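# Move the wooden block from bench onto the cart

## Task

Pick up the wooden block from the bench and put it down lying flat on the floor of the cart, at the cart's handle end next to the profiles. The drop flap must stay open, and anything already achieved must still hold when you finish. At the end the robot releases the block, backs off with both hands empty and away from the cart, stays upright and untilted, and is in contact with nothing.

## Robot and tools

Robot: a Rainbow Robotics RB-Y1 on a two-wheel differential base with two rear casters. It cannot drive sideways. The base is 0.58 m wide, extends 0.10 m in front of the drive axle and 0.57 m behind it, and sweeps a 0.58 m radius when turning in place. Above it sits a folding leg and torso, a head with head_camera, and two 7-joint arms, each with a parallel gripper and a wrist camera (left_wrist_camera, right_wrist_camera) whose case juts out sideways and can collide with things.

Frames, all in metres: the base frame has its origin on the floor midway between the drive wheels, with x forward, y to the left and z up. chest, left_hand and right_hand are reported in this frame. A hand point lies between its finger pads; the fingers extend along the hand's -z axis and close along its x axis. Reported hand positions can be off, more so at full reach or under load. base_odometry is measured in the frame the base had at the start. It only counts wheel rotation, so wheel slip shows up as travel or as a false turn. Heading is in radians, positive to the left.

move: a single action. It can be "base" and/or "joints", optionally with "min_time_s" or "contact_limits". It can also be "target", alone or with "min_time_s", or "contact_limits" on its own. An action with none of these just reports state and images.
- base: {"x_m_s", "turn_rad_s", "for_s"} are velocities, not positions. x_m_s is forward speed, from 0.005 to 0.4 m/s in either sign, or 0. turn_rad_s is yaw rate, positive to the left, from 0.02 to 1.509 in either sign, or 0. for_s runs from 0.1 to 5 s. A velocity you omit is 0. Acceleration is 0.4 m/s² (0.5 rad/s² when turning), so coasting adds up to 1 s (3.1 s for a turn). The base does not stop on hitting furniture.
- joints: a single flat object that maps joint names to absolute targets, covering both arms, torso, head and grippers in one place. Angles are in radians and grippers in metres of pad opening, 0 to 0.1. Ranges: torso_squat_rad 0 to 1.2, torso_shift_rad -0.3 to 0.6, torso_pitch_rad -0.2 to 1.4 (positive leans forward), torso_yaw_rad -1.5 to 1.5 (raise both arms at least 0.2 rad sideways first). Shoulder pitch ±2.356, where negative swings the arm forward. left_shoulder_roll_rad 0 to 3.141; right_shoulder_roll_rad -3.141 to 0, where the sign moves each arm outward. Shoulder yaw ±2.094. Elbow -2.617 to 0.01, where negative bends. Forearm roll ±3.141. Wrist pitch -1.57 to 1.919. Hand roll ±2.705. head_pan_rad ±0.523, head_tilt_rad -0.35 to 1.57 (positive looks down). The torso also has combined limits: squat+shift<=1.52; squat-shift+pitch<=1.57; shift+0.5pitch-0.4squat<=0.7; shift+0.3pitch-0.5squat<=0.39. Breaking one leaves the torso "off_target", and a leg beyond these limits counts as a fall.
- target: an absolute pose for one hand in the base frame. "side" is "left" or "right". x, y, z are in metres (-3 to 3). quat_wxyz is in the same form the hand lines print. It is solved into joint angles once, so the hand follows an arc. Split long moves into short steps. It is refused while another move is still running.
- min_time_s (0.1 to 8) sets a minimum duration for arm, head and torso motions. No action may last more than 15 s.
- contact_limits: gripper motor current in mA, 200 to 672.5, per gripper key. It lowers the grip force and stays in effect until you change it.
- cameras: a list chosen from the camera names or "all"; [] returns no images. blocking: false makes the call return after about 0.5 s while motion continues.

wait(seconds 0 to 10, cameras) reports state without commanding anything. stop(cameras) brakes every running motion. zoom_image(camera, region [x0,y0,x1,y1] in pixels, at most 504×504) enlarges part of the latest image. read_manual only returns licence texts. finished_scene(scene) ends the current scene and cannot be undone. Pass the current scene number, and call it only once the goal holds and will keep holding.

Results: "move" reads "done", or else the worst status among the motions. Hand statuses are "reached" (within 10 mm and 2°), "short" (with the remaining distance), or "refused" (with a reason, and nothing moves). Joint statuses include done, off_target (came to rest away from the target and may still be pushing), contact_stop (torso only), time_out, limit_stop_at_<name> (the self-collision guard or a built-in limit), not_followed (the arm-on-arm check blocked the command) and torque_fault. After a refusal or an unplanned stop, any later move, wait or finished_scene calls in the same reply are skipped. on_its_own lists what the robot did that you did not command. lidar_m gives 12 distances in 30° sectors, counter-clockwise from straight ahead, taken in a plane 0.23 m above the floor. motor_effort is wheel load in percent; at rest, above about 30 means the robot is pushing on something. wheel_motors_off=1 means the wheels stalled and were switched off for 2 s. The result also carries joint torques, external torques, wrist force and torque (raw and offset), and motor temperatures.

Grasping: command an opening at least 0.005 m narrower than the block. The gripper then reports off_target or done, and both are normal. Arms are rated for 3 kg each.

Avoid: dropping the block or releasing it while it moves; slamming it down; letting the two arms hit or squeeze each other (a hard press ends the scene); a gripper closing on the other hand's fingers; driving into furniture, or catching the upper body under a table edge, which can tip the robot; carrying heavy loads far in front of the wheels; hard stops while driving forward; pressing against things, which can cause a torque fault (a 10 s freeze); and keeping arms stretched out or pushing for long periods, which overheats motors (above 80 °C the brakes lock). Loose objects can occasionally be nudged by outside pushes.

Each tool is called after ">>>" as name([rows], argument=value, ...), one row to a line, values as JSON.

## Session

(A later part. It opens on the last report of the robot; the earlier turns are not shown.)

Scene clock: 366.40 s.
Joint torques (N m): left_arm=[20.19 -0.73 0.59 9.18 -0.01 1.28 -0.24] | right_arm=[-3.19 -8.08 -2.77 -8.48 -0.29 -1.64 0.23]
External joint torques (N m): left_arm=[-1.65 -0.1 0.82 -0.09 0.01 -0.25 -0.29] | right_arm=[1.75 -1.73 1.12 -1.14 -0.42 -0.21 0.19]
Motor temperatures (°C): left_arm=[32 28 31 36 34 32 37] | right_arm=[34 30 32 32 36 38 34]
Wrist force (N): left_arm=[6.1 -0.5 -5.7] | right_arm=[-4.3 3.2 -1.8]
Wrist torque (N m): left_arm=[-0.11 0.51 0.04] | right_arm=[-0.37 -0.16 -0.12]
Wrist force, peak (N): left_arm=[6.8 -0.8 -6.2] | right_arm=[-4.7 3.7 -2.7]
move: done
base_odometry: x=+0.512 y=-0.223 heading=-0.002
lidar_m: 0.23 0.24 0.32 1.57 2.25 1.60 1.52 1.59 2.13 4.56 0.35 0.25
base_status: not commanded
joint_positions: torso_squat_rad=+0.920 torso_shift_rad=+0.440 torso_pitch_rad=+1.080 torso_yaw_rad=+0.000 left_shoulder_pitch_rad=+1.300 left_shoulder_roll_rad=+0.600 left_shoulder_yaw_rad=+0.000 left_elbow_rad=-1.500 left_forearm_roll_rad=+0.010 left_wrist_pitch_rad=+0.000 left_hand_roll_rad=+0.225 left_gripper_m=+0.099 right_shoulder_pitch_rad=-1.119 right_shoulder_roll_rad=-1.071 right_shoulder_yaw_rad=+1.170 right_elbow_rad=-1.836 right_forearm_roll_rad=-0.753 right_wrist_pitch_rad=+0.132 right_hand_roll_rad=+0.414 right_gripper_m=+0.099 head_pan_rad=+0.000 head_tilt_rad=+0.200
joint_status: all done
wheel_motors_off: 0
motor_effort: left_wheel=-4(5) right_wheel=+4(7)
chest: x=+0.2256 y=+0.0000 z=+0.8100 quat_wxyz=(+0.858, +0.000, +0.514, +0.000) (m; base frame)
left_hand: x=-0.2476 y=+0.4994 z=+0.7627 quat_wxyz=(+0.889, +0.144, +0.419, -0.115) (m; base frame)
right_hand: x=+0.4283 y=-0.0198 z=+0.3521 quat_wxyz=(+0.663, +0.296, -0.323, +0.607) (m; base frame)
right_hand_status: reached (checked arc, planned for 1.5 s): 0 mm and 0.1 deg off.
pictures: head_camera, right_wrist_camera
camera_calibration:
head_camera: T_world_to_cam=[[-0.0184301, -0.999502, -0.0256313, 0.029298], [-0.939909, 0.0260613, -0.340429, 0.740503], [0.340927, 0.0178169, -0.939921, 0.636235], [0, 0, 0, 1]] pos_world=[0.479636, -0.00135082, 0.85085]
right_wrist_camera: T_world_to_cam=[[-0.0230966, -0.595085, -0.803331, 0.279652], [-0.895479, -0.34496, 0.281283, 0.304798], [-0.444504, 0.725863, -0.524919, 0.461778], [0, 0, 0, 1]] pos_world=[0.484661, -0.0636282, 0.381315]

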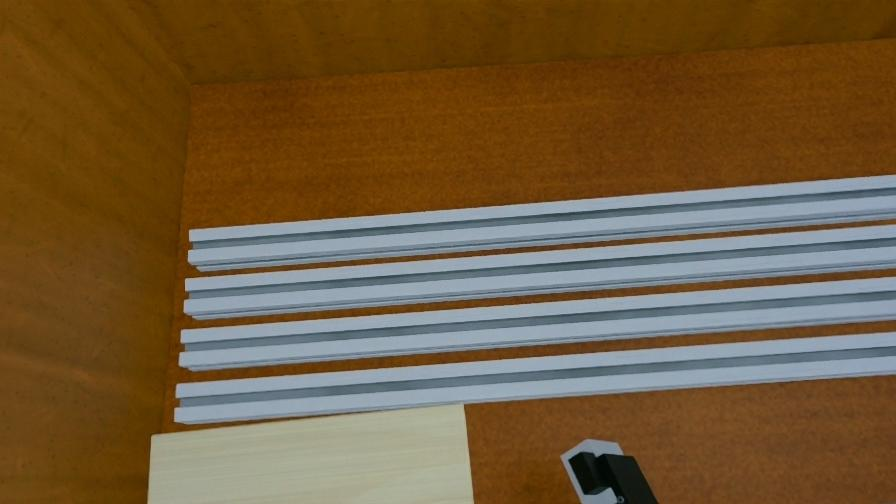

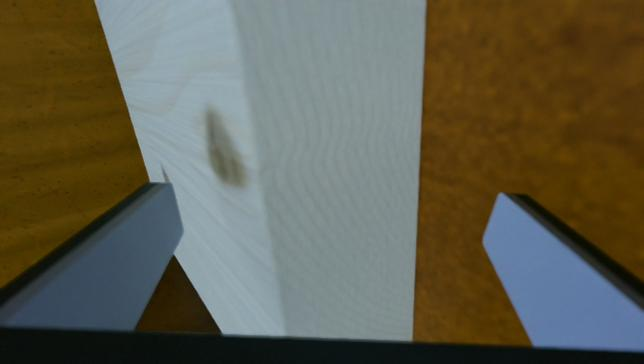

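>>> move(target={"side": "right", "x": 0.42, "y": -0.1, "z": 0.4, "quat_wxyz": [0.6627, 0.2962, -0.3232, 0.6072]}, cameras=[])

>>> move(target={"side": "right", "x": 0.43, "y": -0.2, "z": 0.6, "quat_wxyz": [0.6627, 0.2962, -0.3232, 0.6072]}, cameras=["head_camera"])

>>> move(target={"side": "right", "x": 0.45, "y": -0.25, "z": 0.8, "quat_wxyz": [0.6627, 0.2962, -0.3232, 0.6072]}, cameras=["head_camera", "right_wrist_camera"])

Scene clock: 369.13 s.
Joint torques (N m): left_arm=[20.37 -1.18 0.52 9.17 -0.02 1.3 -0.23] | right_arm=[-2.65 -10.28 -3.14 -6.94 -0.14 -1.33 -0.24]
External joint torques (N m): left_arm=[-1.46 -0.55 0.75 -0.1 -0.01 -0.23 -0.28] | right_arm=[1.03 0.19 0.6 -0.59 -0.35 0.1 -0.28]
Motor temperatures (°C): left_arm=[32 28 31 36 34 32 37] | right_arm=[34 30 32 32 36 38 34]
Wrist force (N): left_arm=[6.3 -0.9 -5.9] | right_arm=[-4.4 2.7 -2.2]
Wrist torque (N m): left_arm=[-0.07 0.52 0.03] | right_arm=[-0.33 -0.16 -0.12]
Wrist force, peak (N): left_arm=[6.7 0.2 -6.4] | right_arm=[-4.8 4.3 -2.4]
move: done
base_odometry: x=+0.512 y=-0.223 heading=-0.002
lidar_m: 0.22 0.24 0.32 1.56 2.24 1.60 1.52 1.57 2.13 4.55 0.35 0.25
base_status: not commanded
joint_positions: torso_squat_rad=+0.920 torso_shift_rad=+0.440 torso_pitch_rad=+1.080 torso_yaw_rad=+0.000 left_shoulder_pitch_rad=+1.300 left_shoulder_roll_rad=+0.600 left_shoulder_yaw_rad=+0.000 left_elbow_rad=-1.500 left_forearm_roll_rad=+0.010 left_wrist_pitch_rad=+0.000 left_hand_roll_rad=+0.225 left_gripper_m=+0.099 right_shoulder_pitch_rad=-1.083 right_shoulder_roll_rad=-1.422 right_shoulder_yaw_rad=+1.231 right_elbow_rad=-2.050 right_forearm_roll_rad=-0.811 right_wrist_pitch_rad=-0.038 right_hand_roll_rad=+0.405 right_gripper_m=+0.099 head_pan_rad=+0.000 head_tilt_rad=+0.200
joint_status: all done
wheel_motors_off: 0
motor_effort: left_wheel=-4(5) right_wheel=+5(7)
chest: x=+0.2255 y=+0.0000 z=+0.8100 quat_wxyz=(+0.858, +0.000, +0.514, +0.000) (m; base frame)
left_hand: x=-0.2476 y=+0.4994 z=+0.7627 quat_wxyz=(+0.889, +0.144, +0.419, -0.115) (m; base frame)
right_hand: x=+0.4203 y=-0.1000 z=+0.4000 quat_wxyz=(+0.663, +0.295, -0.323, +0.607) (m; base frame)
right_hand_status: reached (checked arc, planned for 0.7 s): 0 mm and 0.2 deg off.
pictures: none
No camera images: "cameras" was empty.

Scene clock: 370.80 s.
Joint torques (N m): left_arm=[20.37 -0.9 0.4 9.31 0.03 1.41 -0.27] | right_arm=[-2.68 -12.19 -3.32 -1.91 0.01 -1.48 0.06]
External joint torques (N m): left_arm=[-1.47 -0.27 0.63 0.04 0.05 -0.12 -0.31] | right_arm=[1 0.28 -1.09 0.15 -0.09 0.07 0.02]
Motor temperatures (°C): left_arm=[32 28 31 36 34 32 37] | right_arm=[34 30 32 32 35 38 34]
Wrist force (N): left_arm=[6.2 -0.2 -5.2] | right_arm=[-4.7 3.6 -2.0]
Wrist torque (N m): left_arm=[-0.14 0.53 0.03] | right_arm=[-0.46 -0.15 -0.10]
Wrist force, peak (N): left_arm=[6.7 -0.9 -6.0] | right_arm=[-4.9 3.6 -2.7]
move: done
base_odometry: x=+0.512 y=-0.223 heading=-0.002
lidar_m: 0.22 0.24 0.32 1.57 2.24 1.60 1.52 1.59 2.14 4.56 0.35 0.25
base_status: not commanded
joint_positions: torso_squat_rad=+0.920 torso_shift_rad=+0.440 torso_pitch_rad=+1.080 torso_yaw_rad=+0.000 left_shoulder_pitch_rad=+1.300 left_shoulder_roll_rad=+0.600 left_shoulder_yaw_rad=+0.000 left_elbow_rad=-1.500 left_forearm_roll_rad=+0.010 left_wrist_pitch_rad=+0.000 left_hand_roll_rad=+0.225 left_gripper_m=+0.099 right_shoulder_pitch_rad=-0.979 right_shoulder_roll_rad=-2.423 right_shoulder_yaw_rad=+1.182 right_elbow_rad=-2.513 right_forearm_roll_rad=-0.665 right_wrist_pitch_rad=-0.582 right_hand_roll_rad=+0.027 right_gripper_m=+0.099 head_pan_rad=+0.000 head_tilt_rad=+0.200
joint_status: all done
wheel_motors_off: 0
motor_effort: left_wheel=-4(5) right_wheel=+5(6)
chest: x=+0.2255 y=+0.0001 z=+0.8100 quat_wxyz=(+0.858, +0.000, +0.514, +0.000) (m; base frame)
left_hand: x=-0.2476 y=+0.4994 z=+0.7626 quat_wxyz=(+0.889, +0.144, +0.419, -0.115) (m; base frame)
right_hand: x=+0.4292 y=-0.1996 z=+0.5999 quat_wxyz=(+0.664, +0.294, -0.323, +0.607) (m; base frame)
right_hand_status: reached (checked arc, planned for 1.3 s): 1 mm and 0.3 deg off.
pictures: head_camera
camera_calibration:
head_camera: T_world_to_cam=[[-0.0184265, -0.999502, -0.0256358, 0.0293982], [-0.939866, 0.0260617, -0.340548, 0.740487], [0.341047, 0.0178191, -0.939877, 0.636173], [0, 0, 0, 1]] pos_world=[0.479536, -0.00125082, 0.85085]

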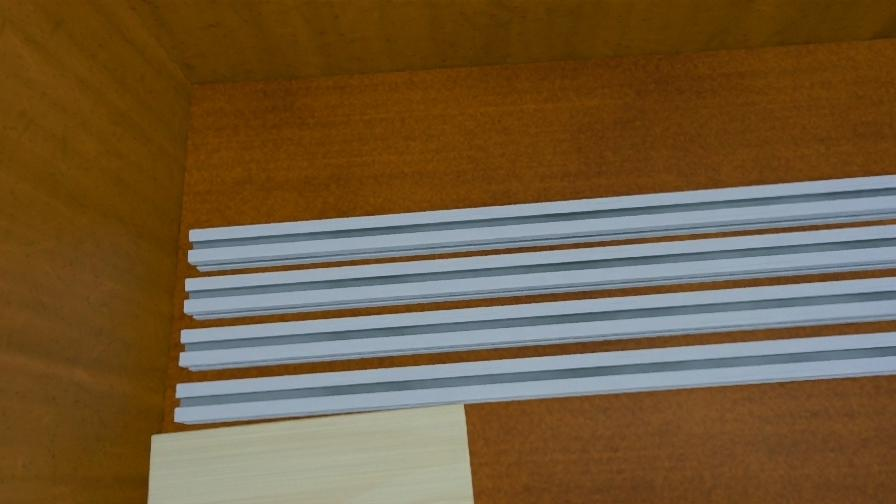

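Scene clock: 372.20 s.
Joint torques (N m): left_arm=[20.34 -0.91 0.69 9.17 0.09 1.35 -0.2] | right_arm=[-2.33 -8.03 -1.09 5.93 -1.2 -1.03 0.29]
External joint torques (N m): left_arm=[-1.5 -0.29 0.92 -0.09 0.1 -0.17 -0.24] | right_arm=[-0.78 0.76 0.88 0.79 -0.21 0.21 0.25]
Motor temperatures (°C): left_arm=[32 28 31 36 34 32 37] | right_arm=[34 30 32 32 35 38 34]
Wrist force (N): left_arm=[6.4 0.1 -6.3] | right_arm=[-4.4 3.4 -2.2]
Wrist torque (N m): left_arm=[-0.21 0.52 0.09] | right_arm=[-0.42 -0.14 -0.10]
Wrist force, peak (N): left_arm=[6.9 0.6 -6.2] | right_arm=[-5.8 4.1 -1.8]
move: done
base_odometry: x=+0.512 y=-0.223 heading=-0.002
lidar_m: 0.21 0.23 0.33 1.58 2.25 1.60 1.52 1.60 2.12 4.55 0.35 0.25
base_status: not commanded
joint_positions: torso_squat_rad=+0.920 torso_shift_rad=+0.440 torso_pitch_rad=+1.080 torso_yaw_rad=+0.000 left_shoulder_pitch_rad=+1.300 left_shoulder_roll_rad=+0.600 left_shoulder_yaw_rad=+0.000 left_elbow_rad=-1.500 left_forearm_roll_rad=+0.010 left_wrist_pitch_rad=+0.000 left_hand_roll_rad=+0.225 left_gripper_m=+0.099 right_shoulder_pitch_rad=-1.305 right_shoulder_roll_rad=-3.141 right_shoulder_yaw_rad=+1.247 right_elbow_rad=-2.322 right_forearm_roll_rad=-0.394 right_wrist_pitch_rad=-1.390 right_hand_roll_rad=-0.632 right_gripper_m=+0.099 head_pan_rad=+0.000 head_tilt_rad=+0.200
joint_status: all done
wheel_motors_off: 0
motor_effort: left_wheel=-4(6) right_wheel=+4(6)
chest: x=+0.2255 y=+0.0001 z=+0.8100 quat_wxyz=(+0.858, +0.000, +0.514, +0.000) (m; base frame)
left_hand: x=-0.2476 y=+0.4994 z=+0.7626 quat_wxyz=(+0.889, +0.144, +0.419, -0.115) (m; base frame)
right_hand: x=+0.4501 y=-0.2501 z=+0.7998 quat_wxyz=(+0.662, +0.297, -0.324, +0.607) (m; base frame)
right_hand_status: reached (checked arc, planned for 1.1 s): 0 mm and 0.1 deg off.
pictures: head_camera, right_wrist_camera
camera_calibration:
head_camera: T_world_to_cam=[[-0.0184565, -0.999503, -0.0255418, 0.0293354], [-0.939833, 0.0260595, -0.34064, 0.740583], [0.341136, 0.017718, -0.939847, 0.636198], [0, 0, 0, 1]] pos_world=[0.479535, -0.00125057, 0.85095]
right_wrist_camera: T_world_to_cam=[[-0.0223752, -0.592932, -0.804942, 0.504352], [-0.894558, -0.347626, 0.280932, 0.118048], [-0.446392, 0.726353, -0.522633, 0.872708], [0, 0, 0, 1]] pos_world=[0.506455, -0.293812, 0.828917]

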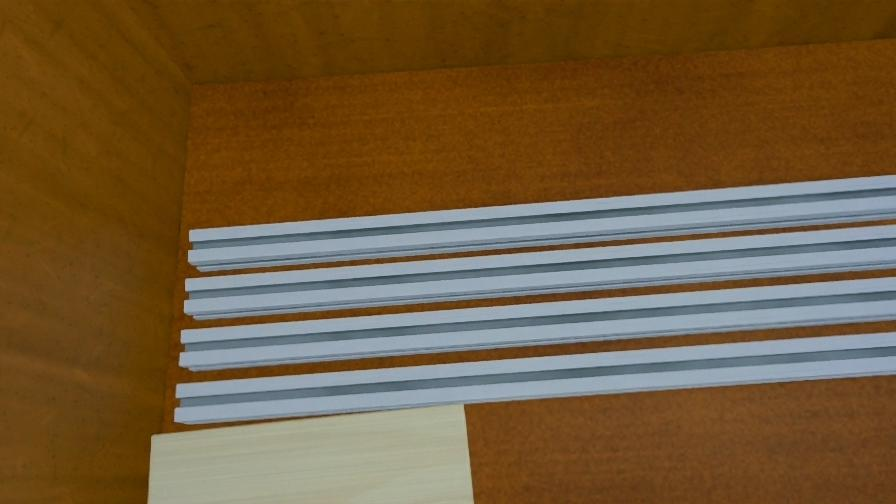

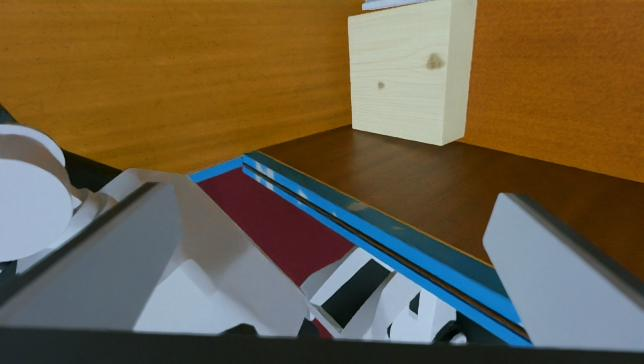

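>>> move(joints={"torso_squat_rad": 0.5, "torso_shift_rad": 0.05, "torso_pitch_rad": 0.2, "head_tilt_rad": 0.6}, cameras=[])

>>> move(base={"x_m_s": -0.3, "for_s": 1.8}, cameras=["head_camera"])

Scene clock: 377.23 s.
Joint torques (N m): left_arm=[16.3 5.56 5.47 1.75 0.04 -0.06 -0.34] | right_arm=[5.52 -0.26 -4.09 6.44 -2.04 0.02 0.29]
External joint torques (N m): left_arm=[-1.38 -1.26 1.19 -0.41 0.01 -0.15 -0.34] | right_arm=[-0.55 1.3 1.08 0.68 -0.18 0 0.27]
Motor temperatures (°C): left_arm=[32 28 31 36 34 32 37] | right_arm=[34 30 32 32 35 38 34]
Wrist force (N): left_arm=[0.9 -1.0 -7.3] | right_arm=[-3.1 7.4 -0.8]
Wrist torque (N m): left_arm=[-0.15 0.19 0.09] | right_arm=[-0.58 -0.08 -0.11]
Wrist force, peak (N): left_arm=[7.0 -0.1 -6.2] | right_arm=[-2.6 8.5 -0.3]
move: done
base_odometry: x=+0.512 y=-0.223 heading=-0.002
lidar_m: 0.22 0.23 0.33 1.56 2.24 1.60 1.52 1.59 2.14 4.57 0.35 0.25
base_status: not commanded
joint_positions: torso_squat_rad=+0.500 torso_shift_rad=+0.050 torso_pitch_rad=+0.200 torso_yaw_rad=+0.000 left_shoulder_pitch_rad=+1.300 left_shoulder_roll_rad=+0.600 left_shoulder_yaw_rad=+0.000 left_elbow_rad=-1.500 left_forearm_roll_rad=+0.010 left_wrist_pitch_rad=+0.000 left_hand_roll_rad=+0.225 left_gripper_m=+0.099 right_shoulder_pitch_rad=-1.305 right_shoulder_roll_rad=-3.141 right_shoulder_yaw_rad=+1.247 right_elbow_rad=-2.322 right_forearm_roll_rad=-0.394 right_wrist_pitch_rad=-1.390 right_hand_roll_rad=-0.632 right_gripper_m=+0.099 head_pan_rad=+0.000 head_tilt_rad=+0.600
joint_status: all done
wheel_motors_off: 0
motor_effort: left_wheel=-5(7) right_wheel=+5(11)
chest: x=-0.1359 y=+0.0001 z=+1.1973 quat_wxyz=(+0.995, +0.000, +0.100, +0.000) (m; base frame)
left_hand: x=-0.4008 y=+0.4994 z=+0.8024 quat_wxyz=(+0.983, +0.179, +0.000, -0.042) (m; base frame)
right_hand: x=+0.0151 y=-0.2500 z=+1.3639 quat_wxyz=(+0.461, +0.010, -0.575, +0.676) (m; base frame)
pictures: none
No camera images: "cameras" was empty.

Scene clock: 380.27 s.
Joint torques (N m): left_arm=[15.95 5.72 5.51 2.05 0.04 -0.2 -0.29] | right_arm=[5.75 -0.38 -4 6.56 -2.07 0.15 0.26]
External joint torques (N m): left_arm=[-1.73 -1.1 1.24 -0.1 0.01 -0.3 -0.29] | right_arm=[-0.32 1.19 1.16 0.79 -0.21 0.13 0.24]
Motor temperatures (°C): left_arm=[32 28 31 36 34 32 37] | right_arm=[34 30 32 32 35 38 34]
Wrist force (N): left_arm=[1.8 -1.0 -7.0] | right_arm=[-3.0 7.7 -1.3]
Wrist torque (N m): left_arm=[-0.12 0.32 0.07] | right_arm=[-0.66 -0.07 -0.12]
Wrist force, peak (N): left_arm=[0.6 -1.1 -8.4] | right_arm=[-3.1 8.5 -1.3]
move: done
base_odometry: x=-0.028 y=-0.222 heading=+0.000
lidar_m: 0.77 0.81 1.78 4.26 1.44 1.03 0.98 1.02 1.39 3.52 1.16 0.82
base_status: done (sent for 1.8 of 1.8 s)
joint_positions: torso_squat_rad=+0.500 torso_shift_rad=+0.050 torso_pitch_rad=+0.200 torso_yaw_rad=+0.000 left_shoulder_pitch_rad=+1.300 left_shoulder_roll_rad=+0.600 left_shoulder_yaw_rad=+0.000 left_elbow_rad=-1.500 left_forearm_roll_rad=+0.010 left_wrist_pitch_rad=+0.000 left_hand_roll_rad=+0.225 left_gripper_m=+0.099 right_shoulder_pitch_rad=-1.305 right_shoulder_roll_rad=-3.141 right_shoulder_yaw_rad=+1.247 right_elbow_rad=-2.322 right_forearm_roll_rad=-0.394 right_wrist_pitch_rad=-1.390 right_hand_roll_rad=-0.632 right_gripper_m=+0.099 head_pan_rad=+0.000 head_tilt_rad=+0.600
joint_status: not commanded
wheel_motors_off: 0
motor_effort: left_wheel=+21(48) right_wheel=-23(37)
chest: x=-0.1358 y=+0.0001 z=+1.1973 quat_wxyz=(+0.995, +0.000, +0.100, +0.000) (m; base frame)
left_hand: x=-0.4007 y=+0.4994 z=+0.8024 quat_wxyz=(+0.983, +0.179, +0.000, -0.043) (m; base frame)
right_hand: x=+0.0151 y=-0.2500 z=+1.3639 quat_wxyz=(+0.461, +0.010, -0.575, +0.676) (m; base frame)
pictures: head_camera
camera_calibration:
head_camera: T_world_to_cam=[[-0.00443362, -0.999504, -0.0311737, 0.0420812], [-0.676342, 0.0259594, -0.73613, 1.02368], [0.736575, 0.0178204, -0.676121, 0.939232], [0, 0, 0, 1]] pos_world=[0.000726464, -0.00125113, 1.38991]

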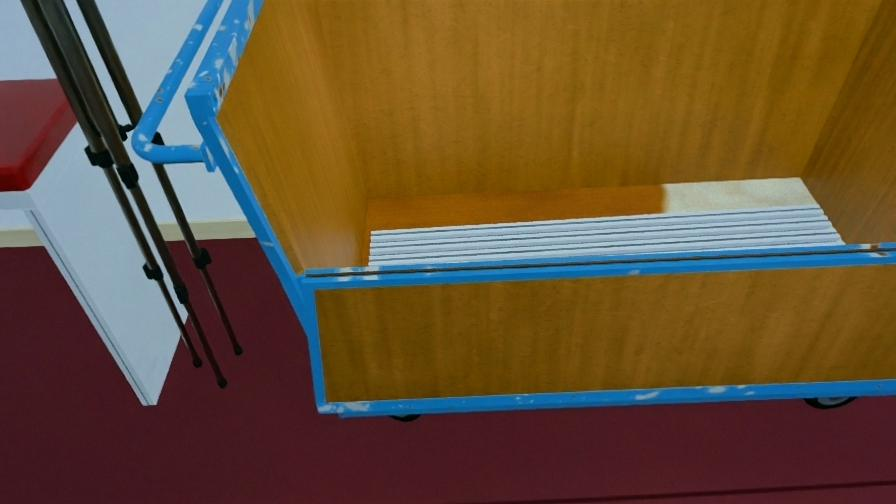

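>>> finished_scene(scene=2)

The scene is finished: the task was done.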